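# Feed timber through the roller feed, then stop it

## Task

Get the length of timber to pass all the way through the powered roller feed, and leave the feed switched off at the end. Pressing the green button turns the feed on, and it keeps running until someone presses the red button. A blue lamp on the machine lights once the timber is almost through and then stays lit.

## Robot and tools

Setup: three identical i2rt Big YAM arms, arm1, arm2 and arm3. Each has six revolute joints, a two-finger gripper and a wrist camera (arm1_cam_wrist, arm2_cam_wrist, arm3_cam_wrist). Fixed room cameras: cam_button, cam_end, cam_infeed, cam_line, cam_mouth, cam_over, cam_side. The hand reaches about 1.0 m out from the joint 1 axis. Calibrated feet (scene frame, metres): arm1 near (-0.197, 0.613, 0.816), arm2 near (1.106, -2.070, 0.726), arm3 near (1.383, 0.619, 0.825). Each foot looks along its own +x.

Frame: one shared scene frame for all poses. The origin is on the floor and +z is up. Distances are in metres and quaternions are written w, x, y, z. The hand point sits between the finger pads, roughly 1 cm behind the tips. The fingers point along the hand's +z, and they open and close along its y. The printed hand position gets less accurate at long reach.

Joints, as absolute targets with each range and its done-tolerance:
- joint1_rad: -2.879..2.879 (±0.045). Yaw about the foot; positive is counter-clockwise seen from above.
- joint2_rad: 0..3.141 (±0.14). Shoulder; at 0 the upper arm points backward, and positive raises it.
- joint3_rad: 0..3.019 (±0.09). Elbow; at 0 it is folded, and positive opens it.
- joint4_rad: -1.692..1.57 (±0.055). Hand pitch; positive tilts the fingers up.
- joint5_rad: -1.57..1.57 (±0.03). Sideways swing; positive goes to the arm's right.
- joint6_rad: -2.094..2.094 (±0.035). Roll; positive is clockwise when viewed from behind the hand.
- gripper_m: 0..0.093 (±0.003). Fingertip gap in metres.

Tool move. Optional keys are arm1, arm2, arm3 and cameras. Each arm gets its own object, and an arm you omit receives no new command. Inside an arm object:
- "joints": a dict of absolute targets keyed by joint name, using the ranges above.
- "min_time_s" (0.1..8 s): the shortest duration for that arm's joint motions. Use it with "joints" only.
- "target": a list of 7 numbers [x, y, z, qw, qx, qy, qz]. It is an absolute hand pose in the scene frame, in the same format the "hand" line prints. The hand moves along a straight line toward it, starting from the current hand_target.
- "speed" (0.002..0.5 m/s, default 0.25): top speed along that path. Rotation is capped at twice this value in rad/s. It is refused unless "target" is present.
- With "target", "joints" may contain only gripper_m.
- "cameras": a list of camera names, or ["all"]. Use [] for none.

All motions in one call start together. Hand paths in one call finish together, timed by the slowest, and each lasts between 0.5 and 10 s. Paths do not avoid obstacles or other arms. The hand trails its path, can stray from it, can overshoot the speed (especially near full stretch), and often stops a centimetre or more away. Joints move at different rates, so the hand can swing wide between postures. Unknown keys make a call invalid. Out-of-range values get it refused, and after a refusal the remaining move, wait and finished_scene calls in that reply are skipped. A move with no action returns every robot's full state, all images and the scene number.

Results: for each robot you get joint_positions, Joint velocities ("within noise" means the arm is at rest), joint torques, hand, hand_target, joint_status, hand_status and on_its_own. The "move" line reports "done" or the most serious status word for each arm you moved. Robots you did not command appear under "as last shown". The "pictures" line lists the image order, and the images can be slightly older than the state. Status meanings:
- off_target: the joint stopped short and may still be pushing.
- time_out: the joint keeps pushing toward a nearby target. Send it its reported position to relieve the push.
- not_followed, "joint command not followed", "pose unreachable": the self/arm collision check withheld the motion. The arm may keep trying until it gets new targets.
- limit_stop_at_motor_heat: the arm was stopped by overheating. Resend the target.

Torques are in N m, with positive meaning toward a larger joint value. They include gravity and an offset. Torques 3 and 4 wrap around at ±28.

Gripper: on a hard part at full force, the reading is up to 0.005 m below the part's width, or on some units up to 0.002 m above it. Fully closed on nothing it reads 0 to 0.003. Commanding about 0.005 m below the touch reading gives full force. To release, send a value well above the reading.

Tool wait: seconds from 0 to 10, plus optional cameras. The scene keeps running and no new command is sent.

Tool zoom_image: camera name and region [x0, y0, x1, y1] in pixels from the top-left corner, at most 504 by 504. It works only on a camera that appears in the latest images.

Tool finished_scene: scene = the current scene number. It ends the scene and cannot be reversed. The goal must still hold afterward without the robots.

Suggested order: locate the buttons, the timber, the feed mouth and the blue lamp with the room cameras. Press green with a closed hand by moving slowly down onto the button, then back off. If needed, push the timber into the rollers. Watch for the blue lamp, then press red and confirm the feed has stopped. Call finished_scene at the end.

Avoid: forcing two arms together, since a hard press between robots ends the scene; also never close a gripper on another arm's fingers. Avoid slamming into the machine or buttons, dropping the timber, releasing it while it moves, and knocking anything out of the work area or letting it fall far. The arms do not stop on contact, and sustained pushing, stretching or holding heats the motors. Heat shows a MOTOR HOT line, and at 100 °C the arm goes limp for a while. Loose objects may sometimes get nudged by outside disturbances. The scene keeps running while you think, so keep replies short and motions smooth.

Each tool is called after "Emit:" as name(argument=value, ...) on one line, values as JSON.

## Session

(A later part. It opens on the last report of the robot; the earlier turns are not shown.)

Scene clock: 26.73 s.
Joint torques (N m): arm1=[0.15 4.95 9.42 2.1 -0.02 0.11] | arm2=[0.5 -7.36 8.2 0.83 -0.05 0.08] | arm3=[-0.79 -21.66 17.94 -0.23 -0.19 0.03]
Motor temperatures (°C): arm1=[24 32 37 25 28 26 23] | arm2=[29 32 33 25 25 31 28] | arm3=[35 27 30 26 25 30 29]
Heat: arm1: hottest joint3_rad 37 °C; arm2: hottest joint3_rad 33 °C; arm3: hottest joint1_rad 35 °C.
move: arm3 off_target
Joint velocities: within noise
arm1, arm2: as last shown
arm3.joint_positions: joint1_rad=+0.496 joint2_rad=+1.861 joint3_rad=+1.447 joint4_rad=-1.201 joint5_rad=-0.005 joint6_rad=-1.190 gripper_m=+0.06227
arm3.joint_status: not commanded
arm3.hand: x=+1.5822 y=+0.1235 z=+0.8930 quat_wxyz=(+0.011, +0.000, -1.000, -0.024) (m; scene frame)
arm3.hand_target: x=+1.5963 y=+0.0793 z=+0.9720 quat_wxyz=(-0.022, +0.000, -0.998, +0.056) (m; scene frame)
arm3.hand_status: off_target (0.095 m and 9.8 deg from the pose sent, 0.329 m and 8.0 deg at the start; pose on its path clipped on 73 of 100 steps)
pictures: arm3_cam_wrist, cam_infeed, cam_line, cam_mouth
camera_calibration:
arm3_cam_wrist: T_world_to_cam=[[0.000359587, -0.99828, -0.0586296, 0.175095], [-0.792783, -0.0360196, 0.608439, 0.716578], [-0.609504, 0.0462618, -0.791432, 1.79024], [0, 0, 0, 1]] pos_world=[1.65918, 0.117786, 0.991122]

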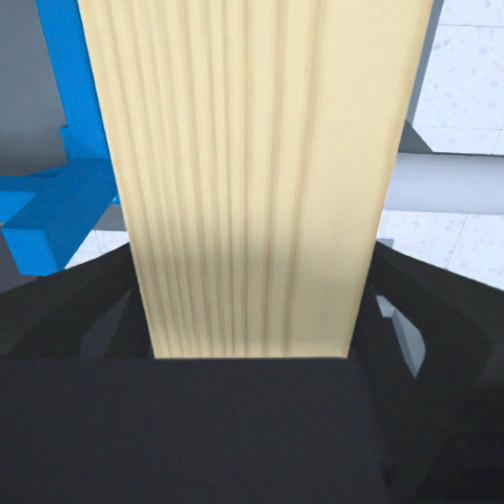

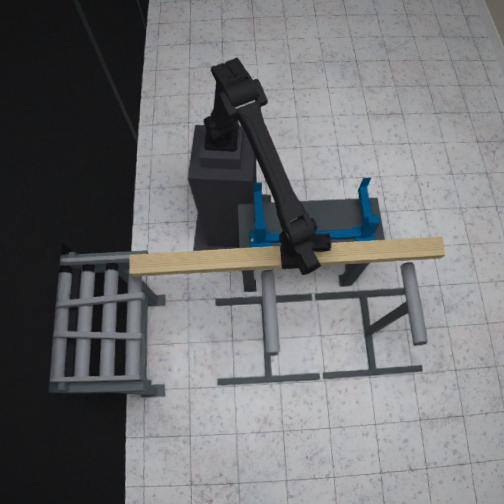

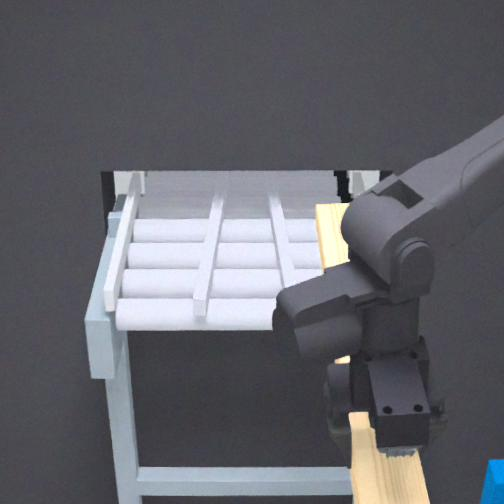

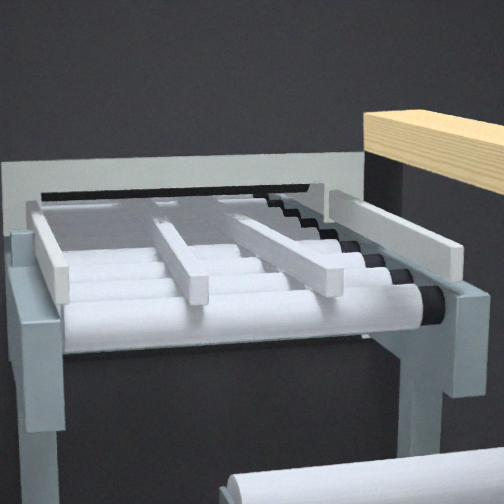

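Emit:
move(arm3={"target": [1.457, -0.072, 0.95, 0.009, 0, 0.996, -0.080], "speed": 0.2}, cameras=["arm3_cam_wrist", "cam_infeed", "cam_line", "cam_mouth"])

Scene clock: 30.03 s.
Joint torques (N m): arm1=[-0.03 4.89 9.47 2.11 -0.02 0.11] | arm2=[0.79 -8.47 8.23 0.99 0.03 0.06] | arm3=[-0.62 -23.06 16.35 0.65 -0.19 0.06]
Motor temperatures (°C): arm1=[24 32 37 25 28 26 23] | arm2=[29 32 33 25 25 31 28] | arm3=[35 28 31 26 25 29 29]
Heat: arm1: hottest joint3_rad 37 °C; arm2: hottest joint3_rad 33 °C; arm3: hottest joint1_rad 35 °C.
move: arm3 off_target
Joint velocities: within noise
arm1, arm2: as last shown
arm3.joint_positions: joint1_rad=+0.235 joint2_rad=+2.023 joint3_rad=+1.470 joint4_rad=-1.038 joint5_rad=-0.006 joint6_rad=-1.453 gripper_m=+0.06227
arm3.joint_status: not commanded
arm3.hand: x=+1.4511 y=+0.0553 z=+0.8139 quat_wxyz=(+0.003, +0.001, -1.000, -0.013) (m; scene frame)
arm3.hand_target: x=+1.4530 y=-0.0030 z=+0.8912 quat_wxyz=(-0.008, +0.000, -0.997, +0.081) (m; scene frame)
arm3.hand_status: off_target (0.186 m and 10.8 deg from the pose sent, 0.239 m and 12.2 deg at the start; pose on its path clipped on 62 of 67 steps)
pictures: arm3_cam_wrist, cam_infeed, cam_line, cam_mouth
camera_calibration:
arm3_cam_wrist: T_world_to_cam=[[0.00334995, -0.999307, -0.0370661, 0.0805934], [-0.802302, -0.0248112, 0.596403, 0.681198], [-0.596909, 0.0277402, -0.801829, 1.642], [0, 0, 0, 1]] pos_world=[1.52638, 0.0518894, 0.913322]

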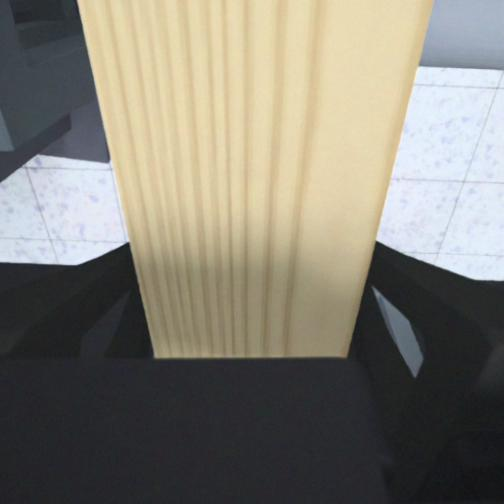

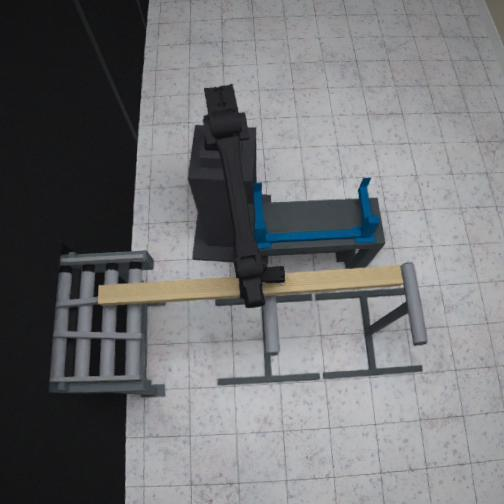

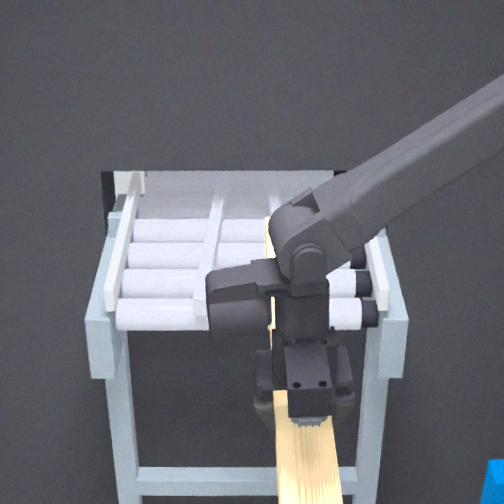

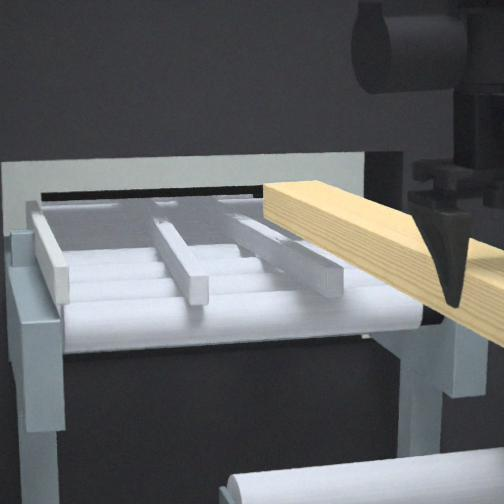

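Emit:
move(arm3={"joints": {"joint1_rad": 0.218, "joint2_rad": 2.14, "joint3_rad": 1.92, "joint4_rad": -1.165, "joint5_rad": 0.0, "joint6_rad": -1.470}, "min_time_s": 2.5}, cameras=["arm3_cam_wrist", "cam_infeed", "cam_line", "cam_mouth"])

Scene clock: 36.77 s.
Joint torques (N m): arm1=[-0.03 4.95 9.46 2.07 -0.02 0.11] | arm2=[0.62 -7.94 8.03 0.98 -0.02 0.09] | arm3=[-1.14 -26.99 16.54 -0.08 -0.03 0.04]
Motor temperatures (°C): arm1=[24 32 38 25 28 26 23] | arm2=[29 32 34 25 25 31 28] | arm3=[35 29 34 26 25 29 30]
Heat: arm1: hottest joint3_rad 38 °C; arm2: hottest joint3_rad 34 °C; arm3: hottest joint1_rad 35 °C.
move: arm3 time_out
Joint velocities: within noise
arm1: as last shown
arm2.joint_positions: joint1_rad=+0.196 joint2_rad=+1.356 joint3_rad=+1.032 joint4_rad=-1.226 joint5_rad=+0.007 joint6_rad=+0.207 gripper_m=+0.00035
arm2.joint_status: not commanded
arm2.hand: x=+0.9456 y=-1.7297 z=+0.8682 quat_wxyz=(-0.003, +0.787, -0.617, -0.005) (m; scene frame)
arm2.hand_target: x=+0.9420 y=-1.7291 z=+0.8602 quat_wxyz=(+0.000, +0.786, -0.618, +0.000) (m; scene frame)
arm2.hand_status: not commanded
arm3.joint_positions: joint1_rad=+0.231 joint2_rad=+2.212 joint3_rad=+1.787 joint4_rad=-1.153 joint5_rad=-0.003 joint6_rad=-1.462 gripper_m=+0.06227
arm3.joint_status: joint3_rad time_out (moved +0.317 of +0.450); the others done
arm3.on_its_own: joint3_rad reads +1.787 and still pushes toward +1.899 since a time_out
arm3.hand: x=+1.4578 y=-0.0251 z=+0.8085 quat_wxyz=(+0.004, +0.003, -1.000, -0.006) (m; scene frame)
arm3.hand_target: x=+1.4545 y=-0.0722 z=+0.8977 quat_wxyz=(-0.004, +0.001, -0.997, +0.079) (m; scene frame)
arm3.hand_status: not commanded
pictures: arm3_cam_wrist, cam_infeed, cam_line, cam_mouth
camera_calibration:
arm3_cam_wrist: T_world_to_cam=[[0.00844746, -0.9997, -0.0229916, -0.0188881], [-0.801199, -0.0205243, 0.598046, 0.685128], [-0.598339, 0.0133689, -0.801132, 1.64506], [0, 0, 0, 1]] pos_world=[1.53339, -0.0268133, 0.907738]

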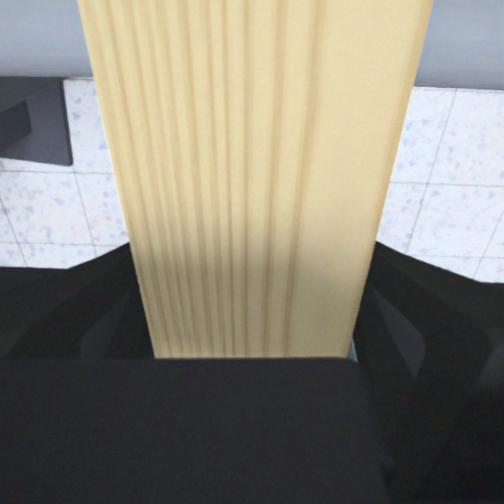

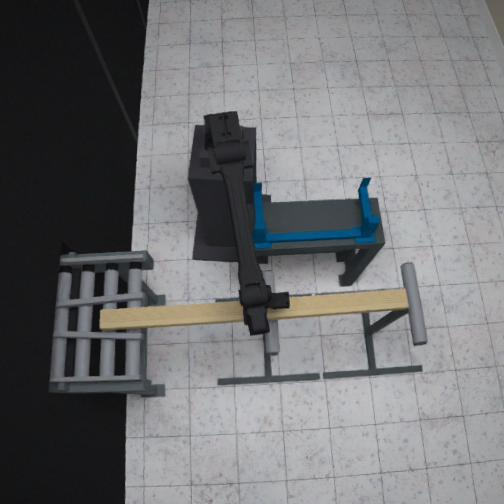

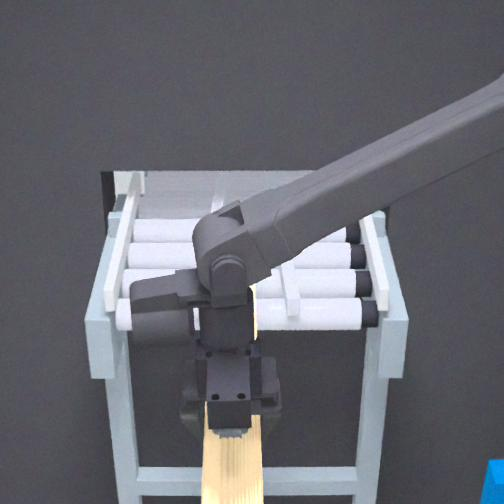

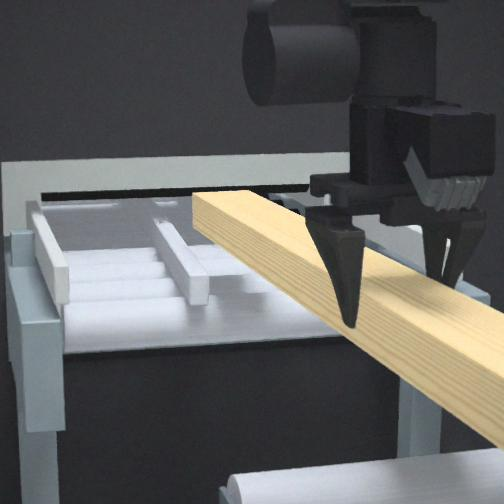

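Emit:
move(arm3={"target": [1.45, -0.068, 0.825, 0.004, 0, 0.997, -0.072], "speed": 0.1}, cameras=["cam_infeed", "cam_line", "cam_mouth", "arm3_cam_wrist"])

Scene clock: 38.70 s.
Joint torques (N m): arm1=[0.09 5.01 9.44 2.09 -0.02 0.11] | arm2=[1.32 -7.53 8.06 0.84 0.01 0.04] | arm3=[-1.32 -28.04 9.7 0.92 -0.58 0.06]
Motor temperatures (°C): arm1=[24 32 38 25 28 26 23] | arm2=[29 32 34 25 25 31 28] | arm3=[34 30 34 26 25 29 30]
Heat: arm1: hottest joint3_rad 38 °C; arm2: hottest joint3_rad 34 °C; arm3: hottest joint1_rad 34 °C.
move: arm3 off_target
Joint velocities: within noise
arm1, arm2: as last shown
arm3.joint_positions: joint1_rad=+0.226 joint2_rad=+2.273 joint3_rad=+1.772 joint4_rad=-1.038 joint5_rad=+0.010 joint6_rad=-1.469 gripper_m=+0.06227
arm3.joint_status: not commanded
arm3.hand: x=+1.4534 y=-0.0376 z=+0.7648 quat_wxyz=(+0.008, +0.005, -1.000, +0.014) (m; scene frame)
arm3.hand_target: x=+1.4496 y=-0.0652 z=+0.8248 quat_wxyz=(-0.003, +0.000, -0.997, +0.072) (m; scene frame)
arm3.hand_status: off_target (0.068 m and 6.9 deg from the pose sent, 0.047 m and 9.0 deg at the start)
pictures: arm3_cam_wrist, cam_infeed, cam_line, cam_mouth
camera_calibration:
arm3_cam_wrist: T_world_to_cam=[[0.0113722, -0.999798, 0.0166012, -0.0668251], [-0.796202, 0.000989891, 0.60503, 0.695603], [-0.604924, -0.0200984, -0.79603, 1.61193], [0, 0, 0, 1]] pos_world=[1.52969, -0.035103, 0.86339]

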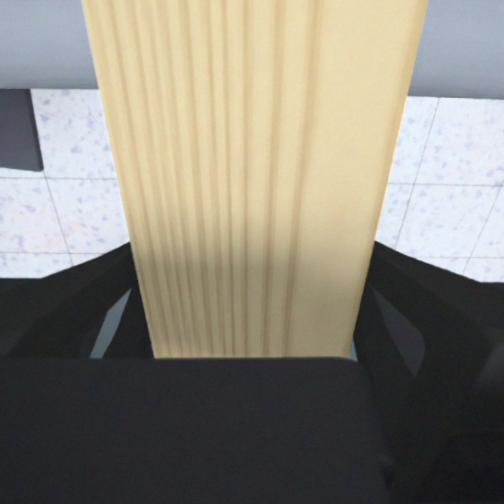

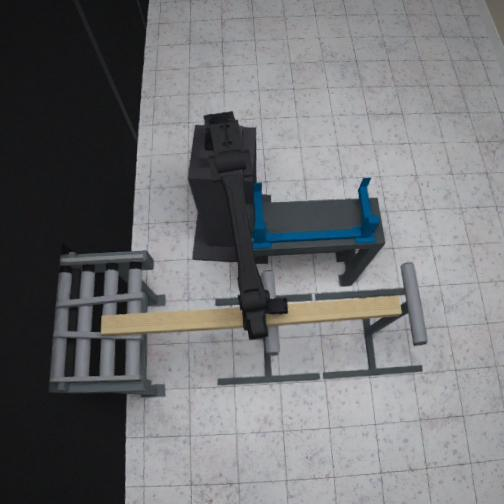

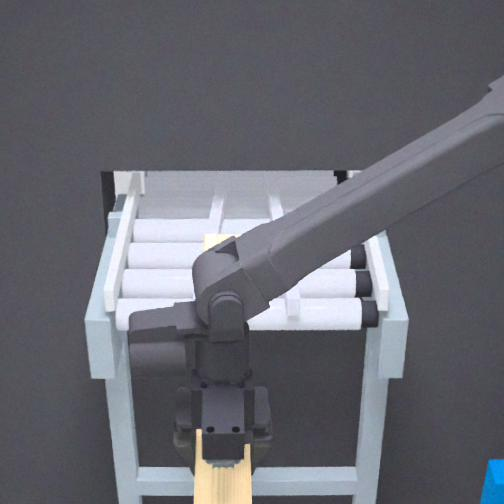

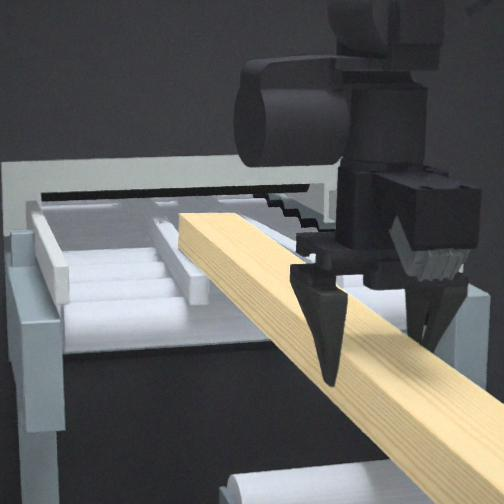

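Emit:
move(arm3={"target": [1.445, -0.042, 0.825, 0.004, 0, 0.997, -0.072], "speed": 0.1}, cameras=["cam_infeed", "cam_line", "cam_mouth"])

Emit:
zoom_image(camera="cam_infeed", region=[40, 240, 180, 410])

Emit:
zoom_image(camera="cam_mouth", region=[0, 150, 400, 400])

Scene clock: 40.07 s.
Joint torques (N m): arm1=[-0.03 5.07 9.43 2.1 -0.02 0.11] | arm2=[0.79 -7.36 8.13 0.95 -0.04 0.07] | arm3=[-1.2 -30.51 8.42 0.61 -0.02 0.08]
Motor temperatures (°C): arm1=[24 32 38 25 28 26 23] | arm2=[29 32 34 25 25 31 28] | arm3=[34 30 34 26 25 29 30]
Heat: arm1: hottest joint3_rad 38 °C; arm2: hottest joint3_rad 34 °C; arm3: hottest joint1_rad 34 °C.
move: arm3 off_target
Joint velocities: within noise
arm1, arm2: as last shown
arm3.joint_positions: joint1_rad=+0.220 joint2_rad=+2.256 joint3_rad=+1.660 joint4_rad=-0.971 joint5_rad=-0.005 joint6_rad=-1.472 gripper_m=+0.06227
arm3.joint_status: not commanded
arm3.hand: x=+1.4483 y=-0.0075 z=+0.7393 quat_wxyz=(+0.002, +0.003, -1.000, -0.001) (m; scene frame)
arm3.hand_target: x=+1.4447 y=-0.0384 z=+0.8224 quat_wxyz=(-0.003, +0.000, -0.997, +0.072) (m; scene frame)
arm3.hand_status: off_target (0.092 m and 8.4 deg from the pose sent, 0.061 m and 6.9 deg at the start)
pictures: cam_infeed, cam_line, cam_mouth

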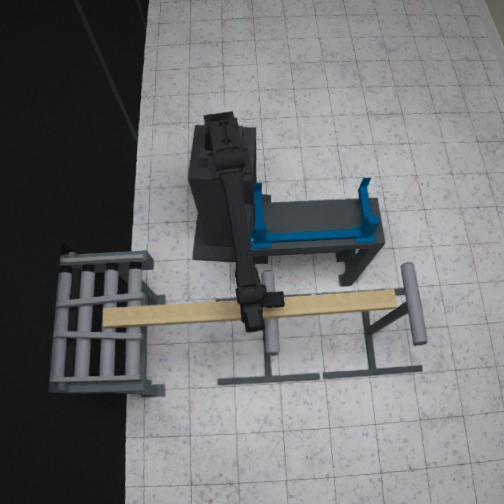

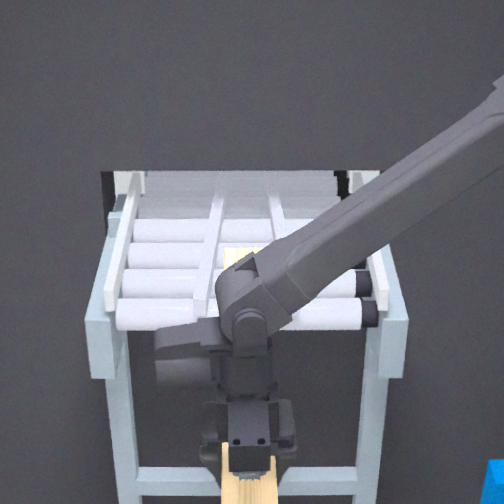

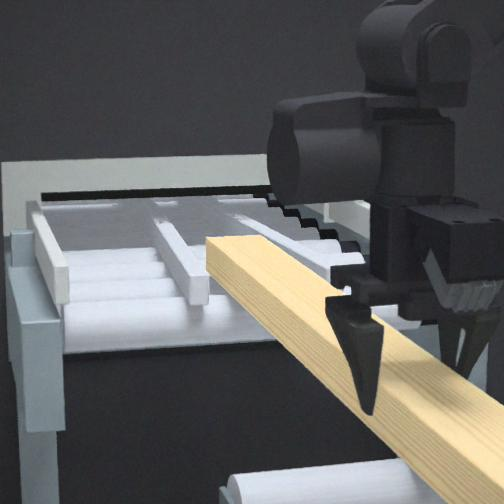

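Scaled by 2.965 from the camera's 504x504 image, which has a finer 720x720 frame.

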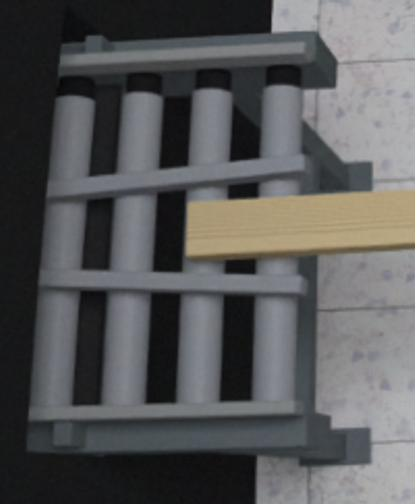

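Scaled by 1.260 from the camera's 504x504 image, which has a finer 720x720 frame.

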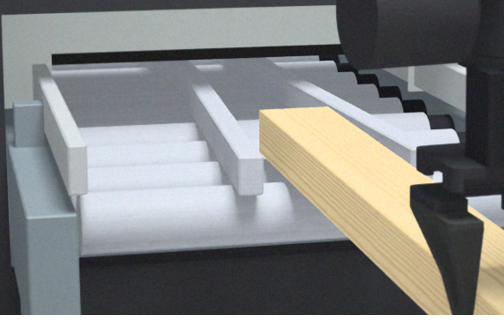

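Emit:
move(arm3={"target": [1.30, -0.045, 0.815, -0.002, 0, 0.997, -0.072], "speed": 0.1}, cameras=["cam_infeed", "cam_line", "cam_mouth"])

Emit:
zoom_image(camera="cam_infeed", region=[40, 240, 180, 410])

Emit:
zoom_image(camera="cam_mouth", region=[0, 150, 400, 504])

Scene clock: 43.33 s.
Joint torques (N m): arm1=[0.03 4.95 9.43 2.13 -0.02 0.11] | arm2=[1.26 -7.77 8.23 0.94 -0.01 0.11] | arm3=[-0.32 -27.87 11.11 0.4 -0.17 0.09]
Motor temperatures (°C): arm1=[24 32 38 25 28 26 23] | arm2=[29 32 34 25 25 31 28] | arm3=[34 31 34 26 25 29 30]
Heat: arm1: hottest joint3_rad 38 °C; arm2: hottest joint3_rad 34 °C; arm3: hottest joint1_rad 34 °C.
move: arm3 off_target
Joint velocities: within noise
arm1, arm2: as last shown
arm3.joint_positions: joint1_rad=-0.013 joint2_rad=+2.245 joint3_rad=+1.636 joint4_rad=-0.960 joint5_rad=-0.022 joint6_rad=-1.691 gripper_m=+0.06227
arm3.joint_status: not commanded
arm3.hand: x=+1.3056 y=-0.0002 z=+0.7395 quat_wxyz=(-0.006, -0.004, -1.000, -0.001) (m; scene frame)
arm3.hand_target: x=+1.3005 y=-0.0401 z=+0.8152 quat_wxyz=(+0.002, +0.000, -0.997, +0.072) (m; scene frame)
arm3.hand_status: off_target (0.088 m and 8.4 deg from the pose sent, 0.171 m and 8.4 deg at the start)
pictures: cam_infeed, cam_line, cam_mouth

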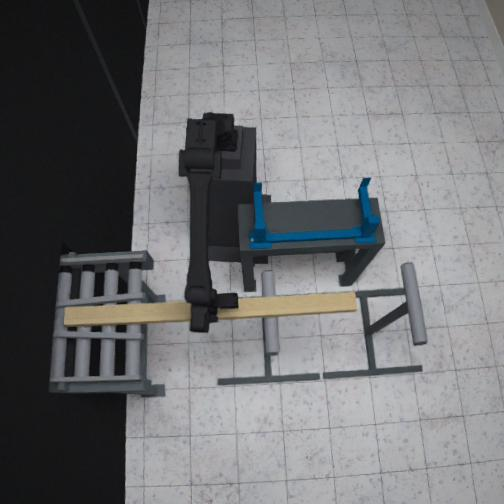

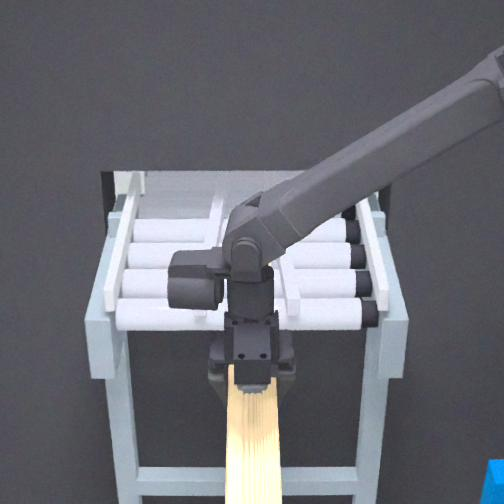

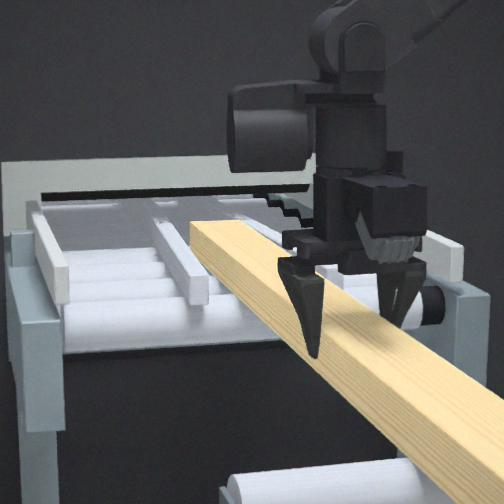

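Scaled by 2.965 from the camera's 504x504 image, which has a finer 720x720 frame.

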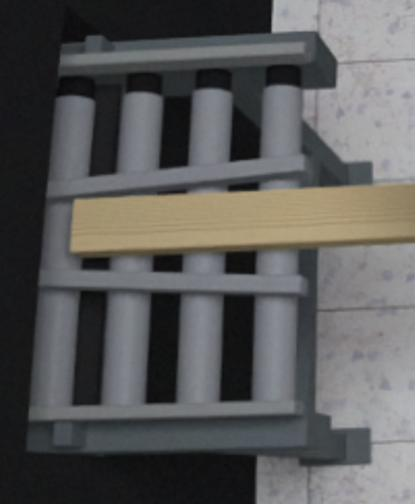

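Scaled by 1.260 from the camera's 504x504 image, which has a finer 720x720 frame.

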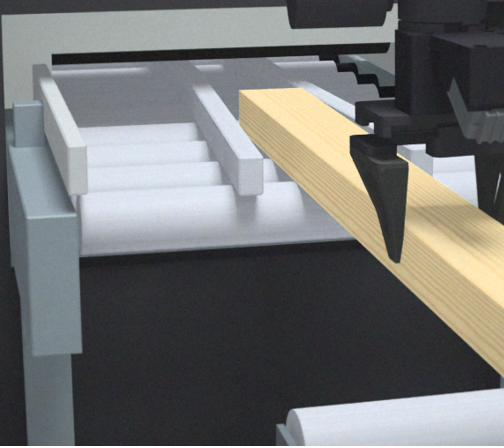

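Emit:
move(arm3={"target": [1.22, -0.058, 0.815, -0.008, 0, 0.997, -0.072], "speed": 0.1}, cameras=["cam_infeed", "cam_line", "cam_mouth"])

Emit:
zoom_image(camera="cam_infeed", region=[40, 240, 180, 410])

Emit:
zoom_image(camera="cam_mouth", region=[0, 150, 400, 504])

Scene clock: 45.20 s.
Joint torques (N m): arm1=[0.09 5.01 9.47 2.1 -0.01 0.11] | arm2=[0.67 -7.65 8.32 1.02 0.01 0.12] | arm3=[-1.03 -25.76 16.02 -0.12 -0.38 0.07]
Motor temperatures (°C): arm1=[24 32 38 25 28 26 23] | arm2=[29 32 34 25 25 31 28] | arm3=[34 32 35 26 25 29 30]
Heat: arm1: hottest joint3_rad 38 °C; arm2: hottest joint3_rad 34 °C; arm3: hottest joint3_rad 35 °C.
move: arm3 off_target
Joint velocities: within noise
arm1, arm2: as last shown
arm3.joint_positions: joint1_rad=-0.118 joint2_rad=+2.263 joint3_rad=+1.666 joint4_rad=-0.987 joint5_rad=-0.023 joint6_rad=-1.806 gripper_m=+0.06227
arm3.joint_status: not commanded
arm3.hand: x=+1.2403 y=+0.0077 z=+0.7388 quat_wxyz=(-0.008, +0.001, -1.000, -0.006) (m; scene frame)
arm3.hand_target: x=+1.2224 y=-0.0474 z=+0.8168 quat_wxyz=(+0.009, +0.000, -0.997, +0.073) (m; scene frame)
arm3.hand_status: off_target (0.103 m and 9.2 deg from the pose sent, 0.128 m and 8.5 deg at the start; pose on its path clipped on 37 of 51 steps)
pictures: cam_infeed, cam_line, cam_mouth

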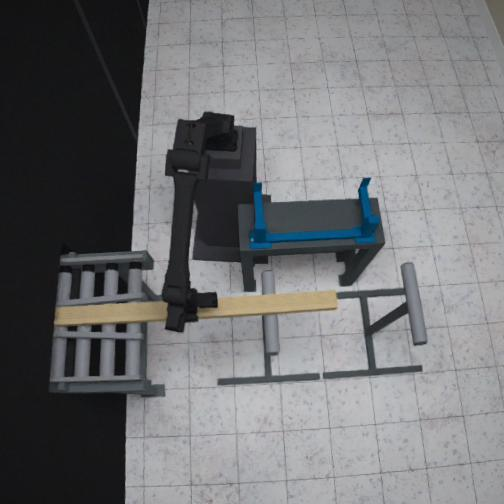

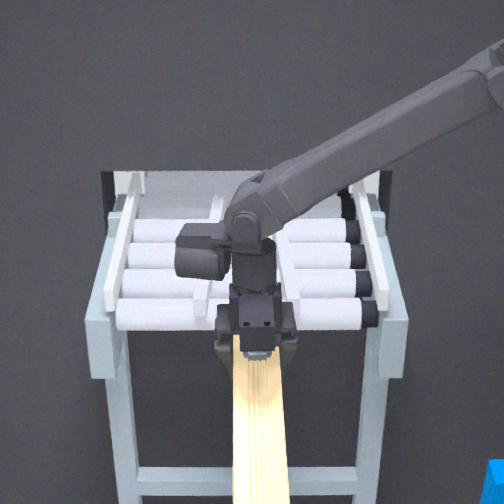

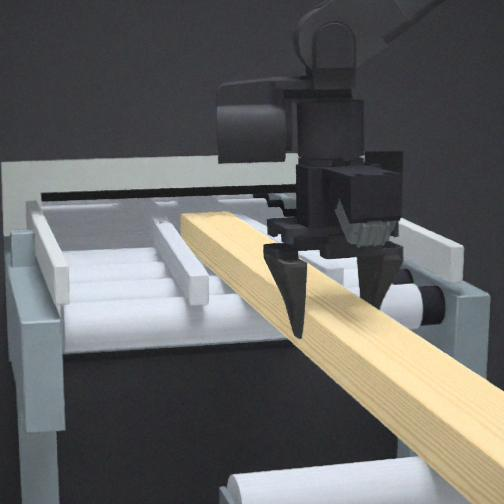

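Scaled by 2.965 from the camera's 504x504 image, which has a finer 720x720 frame.

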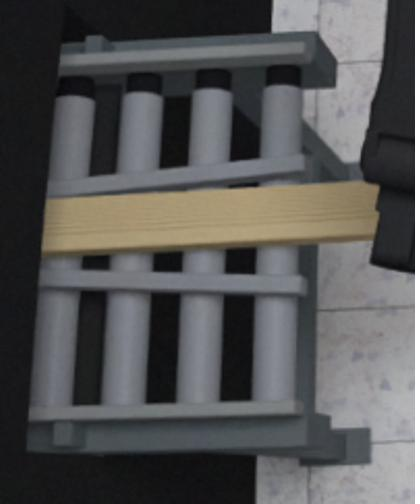

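Scaled by 1.260 from the camera's 504x504 image, which has a finer 720x720 frame.

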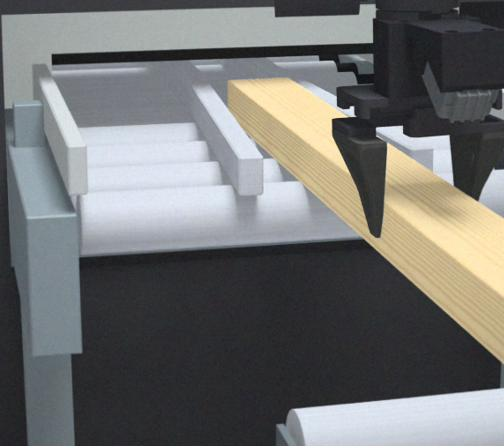

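Emit:
move(arm3={"target": [1.215, -0.03, 0.755, 0, 0, 0.9995, -0.02], "speed": 0.1}, cameras=["cam_infeed", "cam_mouth"])

Emit:
zoom_image(camera="cam_infeed", region=[40, 240, 180, 410])

Emit:
zoom_image(camera="cam_mouth", region=[0, 150, 400, 504])

Scene clock: 46.83 s.
Joint torques (N m): arm1=[0.09 5.13 9.43 2.11 -0.02 0.11] | arm2=[0.62 -7.53 8.29 0.85 0 0.13] | arm3=[-1.49 -20.78 13.27 0.05 -0.11 0.08]
Motor temperatures (°C): arm1=[24 32 39 25 28 26 23] | arm2=[29 32 34 25 25 31 28] | arm3=[34 32 35 26 25 29 30]
Heat: arm1: hottest joint3_rad 39 °C; arm2: hottest joint3_rad 34 °C; arm3: hottest joint3_rad 35 °C.
move: arm3 off_target
Joint velocities: within noise
arm1.joint_positions: joint1_rad=+0.613 joint2_rad=+0.594 joint3_rad=+1.478 joint4_rad=-1.263 joint5_rad=+0.039 joint6_rad=+0.085 gripper_m=+0.09396
arm1.joint_status: not commanded
arm1.hand: x=-0.0691 y=+0.4460 z=+1.4212 quat_wxyz=(-0.522, -0.384, -0.729, +0.222) (m; scene frame)
arm1.hand_target: x=-0.0721 y=+0.4493 z=+1.4299 quat_wxyz=(-0.530, -0.381, -0.723, +0.225) (m; scene frame)
arm1.hand_status: not commanded
arm2: as last shown
arm3.joint_positions: joint1_rad=-0.127 joint2_rad=+2.289 joint3_rad=+1.711 joint4_rad=-1.012 joint5_rad=-0.021 joint6_rad=-1.824 gripper_m=+0.06227
arm3.joint_status: not commanded
arm3.hand: x=+1.2322 y=+0.0005 z=+0.7370 quat_wxyz=(-0.008, +0.005, -1.000, -0.010) (m; scene frame)
arm3.hand_target: x=+1.2153 y=-0.0277 z=+0.7564 quat_wxyz=(+0.001, +0.000, -1.000, +0.021) (m; scene frame)
arm3.hand_status: off_target (0.039 m and 3.6 deg from the pose sent, 0.048 m and 3.2 deg at the start)
pictures: cam_infeed, cam_mouth

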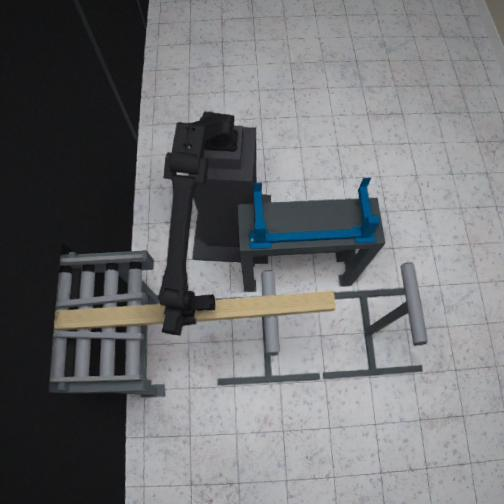

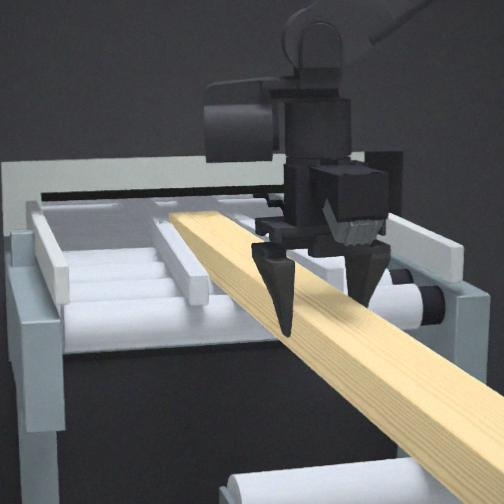

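Scaled by 2.965 from the camera's 504x504 image, which has a finer 720x720 frame.

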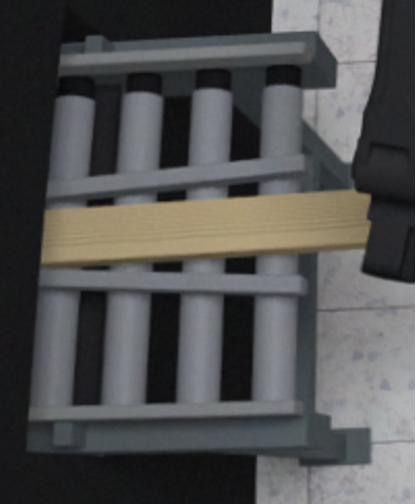

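Scaled by 1.260 from the camera's 504x504 image, which has a finer 720x720 frame.

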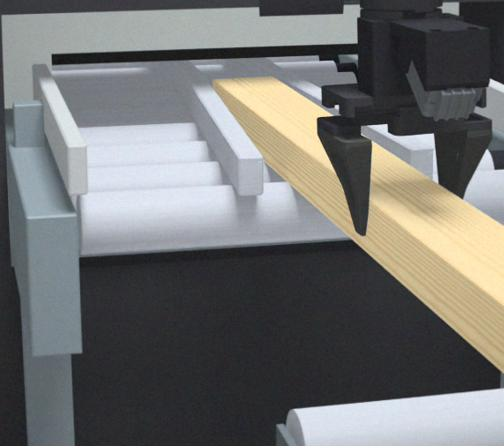

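Emit:
move(arm3={"joints": {"gripper_m": 0.085}}, arm2={"target": [0.940, -1.730, 0.825, 0, 0.786, -0.618, 0], "speed": 0.1}, cameras=["arm2_cam_wrist", "cam_button", "arm3_cam_wrist", "cam_mouth"])

Scene clock: 48.17 s.
Joint torques (N m): arm1=[-0.03 4.95 9.44 2.09 -0.02 0.11] | arm2=[1.08 -7.53 7.82 0.91 -0.05 0.08] | arm3=[-1.2 -20.84 11.75 0.03 -0.11 0.1]
Motor temperatures (°C): arm1=[24 32 39 25 28 26 23] | arm2=[29 32 34 25 25 31 28] | arm3=[34 32 35 26 25 29 30]
Heat: arm1: hottest joint3_rad 39 °C; arm2: hottest joint3_rad 34 °C; arm3: hottest joint3_rad 35 °C.
move: arm2 done; arm3 done
Joint velocities: within noise
arm1: as last shown
arm2.joint_positions: joint1_rad=+0.200 joint2_rad=+1.396 joint3_rad=+0.970 joint4_rad=-1.127 joint5_rad=+0.007 joint6_rad=+0.212 gripper_m=+0.00035
arm2.joint_status: not commanded
arm2.hand: x=+0.9443 y=-1.7299 z=+0.8325 quat_wxyz=(-0.003, +0.786, -0.618, -0.004) (m; scene frame)
arm2.hand_target: x=+0.9402 y=-1.7301 z=+0.8252 quat_wxyz=(+0.000, +0.786, -0.618, +0.000) (m; scene frame)
arm2.hand_status: done (0.009 m and 0.6 deg from the pose sent, 0.043 m and 0.7 deg at the start)
arm3.joint_positions: joint1_rad=-0.130 joint2_rad=+2.291 joint3_rad=+1.732 joint4_rad=-1.012 joint5_rad=-0.021 joint6_rad=-1.825 gripper_m=+0.08492
arm3.joint_status: all done
arm3.hand: x=+1.2282 y=-0.0079 z=+0.7429 quat_wxyz=(-0.005, +0.004, -1.000, +0.000) (m; scene frame)
arm3.hand_target: x=+1.2154 y=-0.0276 z=+0.7563 quat_wxyz=(+0.000, +0.000, -1.000, +0.020) (m; scene frame)
arm3.hand_status: not commanded
pictures: arm2_cam_wrist, arm3_cam_wrist, cam_button, cam_mouth
camera_calibration:
arm2_cam_wrist: T_world_to_cam=[[0.96964, 0.244535, -0.000991995, -0.490928], [0.201509, -0.79672, 0.569764, -2.03795], [0.138537, -0.552666, -0.821808, -0.276646], [0, 0, 0, 1]] pos_world=[0.925013, -1.65652, 0.933312]
arm3_cam_wrist: T_world_to_cam=[[0.0106013, -0.999886, -0.0107063, -0.0129805], [-0.811878, -0.0148572, 0.583638, 0.564477], [-0.58373, 0.00250488, -0.811944, 1.44494], [0, 0, 0, 1]] pos_world=[1.30188, -0.00821188, 0.843625]

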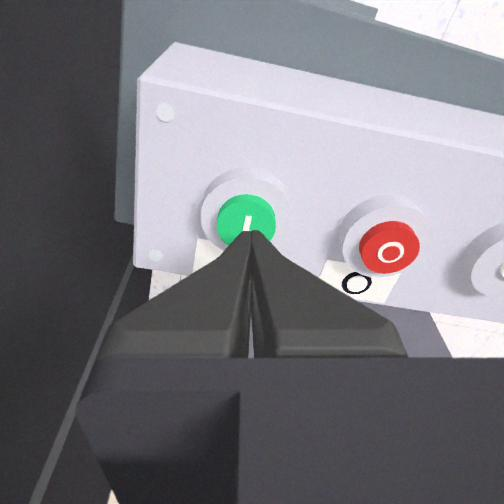

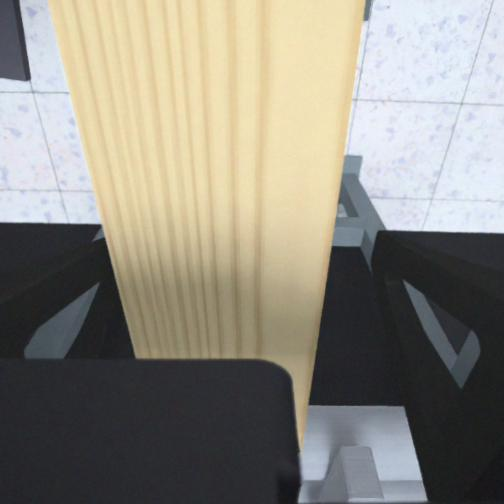

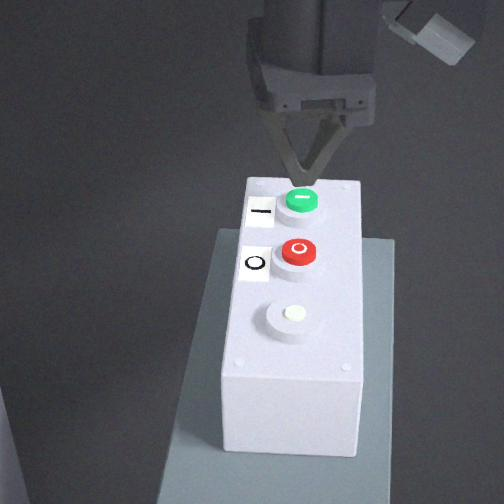

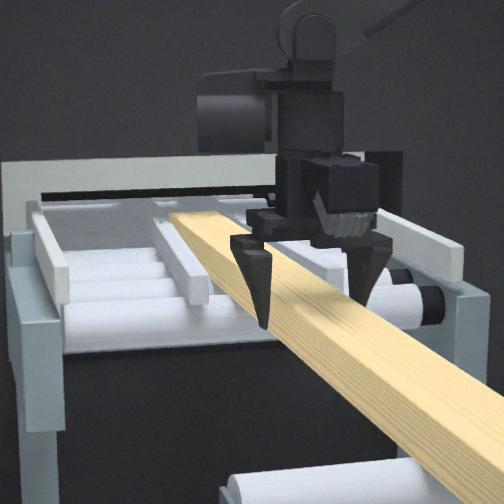

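Emit:
move(arm2={"target": [0.938, -1.728, 0.805, 0, 0.786, -0.618, 0], "speed": 0.08}, cameras=["arm2_cam_wrist", "cam_button", "cam_mouth", "cam_over"])

Scene clock: 49.43 s.
Joint torques (N m): arm1=[0.09 4.95 9.46 2.07 -0.02 0.11] | arm2=[1.38 -7.24 7.34 1.37 -0.05 0.02] | arm3=[-1.08 -21.01 11.78 0.12 -0.12 0.09]
Motor temperatures (°C): arm1=[24 32 39 25 28 26 23] | arm2=[29 32 34 25 25 31 28] | arm3=[34 32 35 26 25 29 30]
Heat: arm1: hottest joint3_rad 39 °C; arm2: hottest joint3_rad 34 °C; arm3: hottest joint3_rad 35 °C.
move: arm2 off_target
Joint velocities: within noise
arm1, arm3: as last shown
arm2.joint_positions: joint1_rad=+0.200 joint2_rad=+1.417 joint3_rad=+0.953 joint4_rad=-1.083 joint5_rad=+0.007 joint6_rad=+0.214 gripper_m=+0.00035
arm2.joint_status: not commanded
arm2.hand: x=+0.9427 y=-1.7273 z=+0.8190 quat_wxyz=(-0.004, +0.786, -0.619, -0.006) (m; scene frame)
arm2.hand_target: x=+0.9384 y=-1.7285 z=+0.8053 quat_wxyz=(+0.000, +0.786, -0.618, +0.000) (m; scene frame)
arm2.hand_status: off_target (0.015 m and 0.9 deg from the pose sent, 0.028 m and 0.6 deg at the start)
pictures: arm2_cam_wrist, cam_button, cam_mouth, cam_over
camera_calibration:
arm2_cam_wrist: T_world_to_cam=[[0.970112, 0.242649, -0.00189202, -0.493143], [0.201069, -0.799462, 0.566067, -2.02924], [0.135843, -0.549529, -0.824357, -0.276016], [0, 0, 0, 1]] pos_world=[0.923915, -1.65432, 0.920216]

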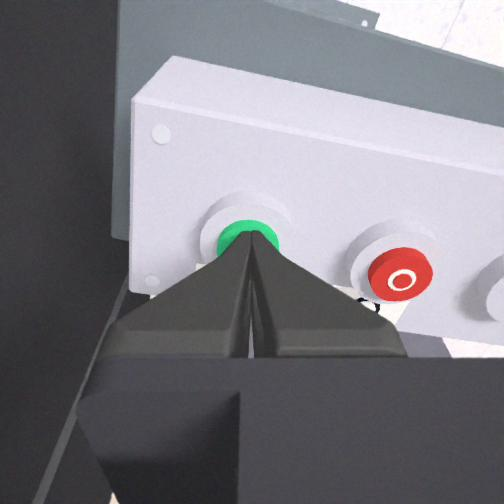

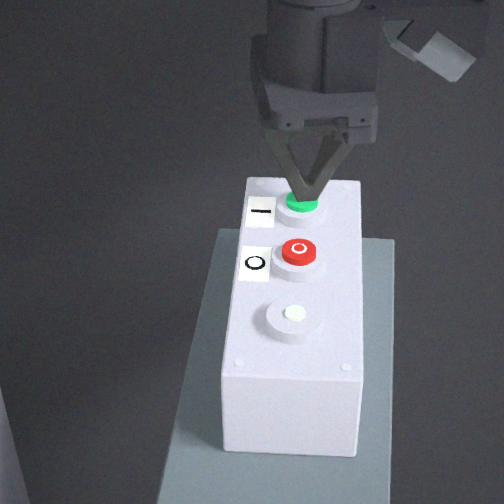

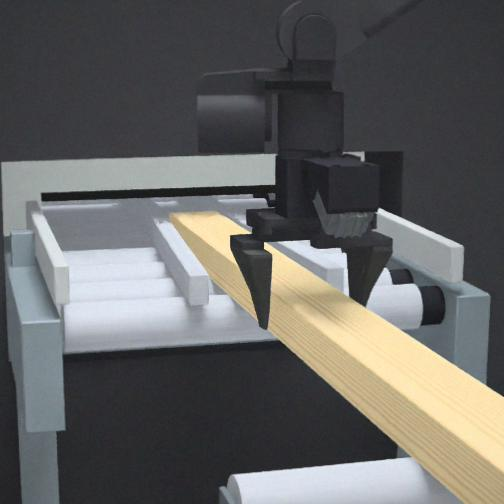

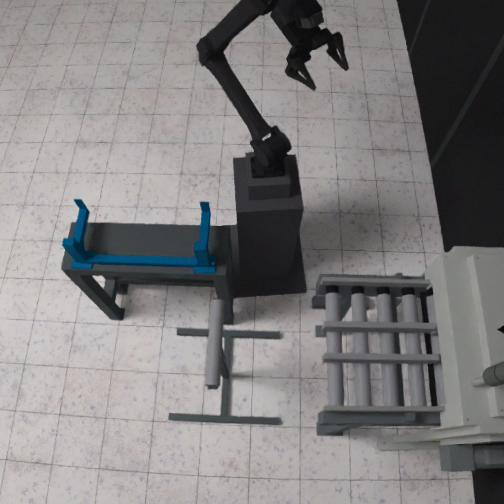

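Emit:
move(arm2={"target": [0.938, -1.727, 0.792, 0, 0.786, -0.618, 0], "speed": 0.06}, cameras=["arm2_cam_wrist", "cam_button", "cam_mouth", "cam_over"])

Scene clock: 50.43 s.
Joint torques (N m): arm1=[0.03 5.07 9.43 2.07 -0.02 0.11] | arm2=[1.2 -5.89 6.69 1.89 0.03 0.11] | arm3=[-1.2 -20.89 11.79 0.14 -0.11 0.07]
Motor temperatures (°C): arm1=[24 32 39 25 28 26 23] | arm2=[29 32 34 25 25 31 28] | arm3=[34 32 36 26 25 29 29]
Heat: arm1: hottest joint3_rad 39 °C; arm2: hottest joint3_rad 34 °C; arm3: hottest joint3_rad 36 °C.
move: arm2 off_target
Joint velocities: within noise
arm1, arm3: as last shown
arm2.joint_positions: joint1_rad=+0.200 joint2_rad=+1.419 joint3_rad=+0.945 joint4_rad=-1.059 joint5_rad=+0.007 joint6_rad=+0.214 gripper_m=+0.00035
arm2.joint_status: not commanded
arm2.hand: x=+0.9416 y=-1.7251 z=+0.8155 quat_wxyz=(-0.007, +0.785, -0.619, -0.013) (m; scene frame)
arm2.hand_target: x=+0.9388 y=-1.7282 z=+0.7931 quat_wxyz=(+0.000, +0.786, -0.618, +0.000) (m; scene frame)
arm2.hand_status: off_target (0.024 m and 1.7 deg from the pose sent, 0.027 m and 0.9 deg at the start)
pictures: arm2_cam_wrist, cam_button, cam_mouth, cam_over
camera_calibration:
arm2_cam_wrist: T_world_to_cam=[[0.97011, 0.242614, -0.00493698, -0.490168], [0.204589, -0.806787, 0.554291, -2.03155], [0.130496, -0.538734, -0.832308, -0.247288], [0, 0, 0, 1]] pos_world=[0.92342, -1.65333, 0.91783]

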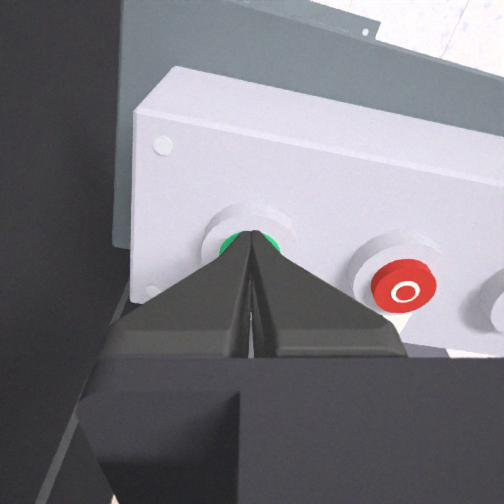

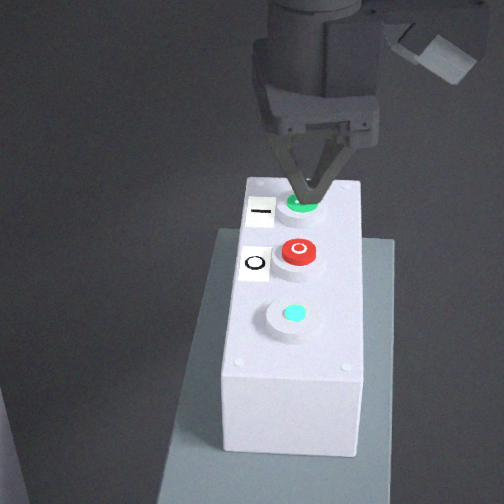

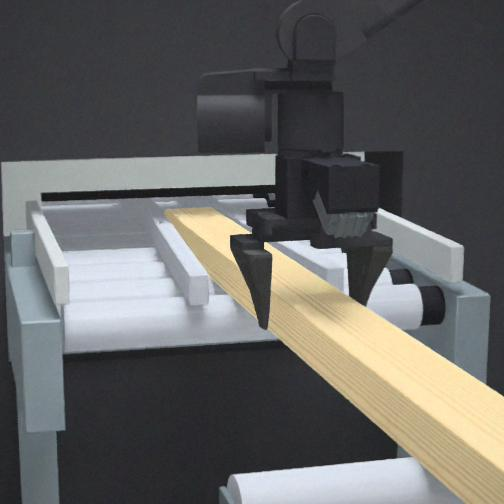

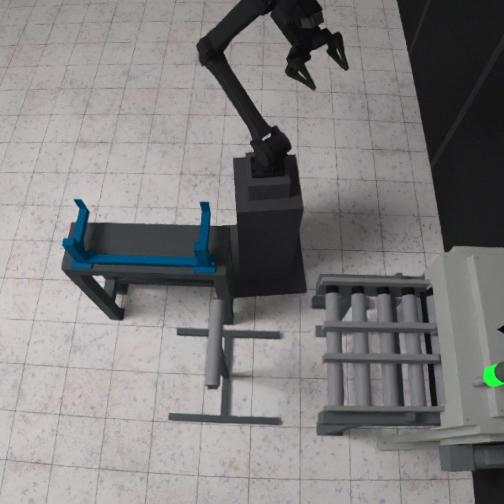

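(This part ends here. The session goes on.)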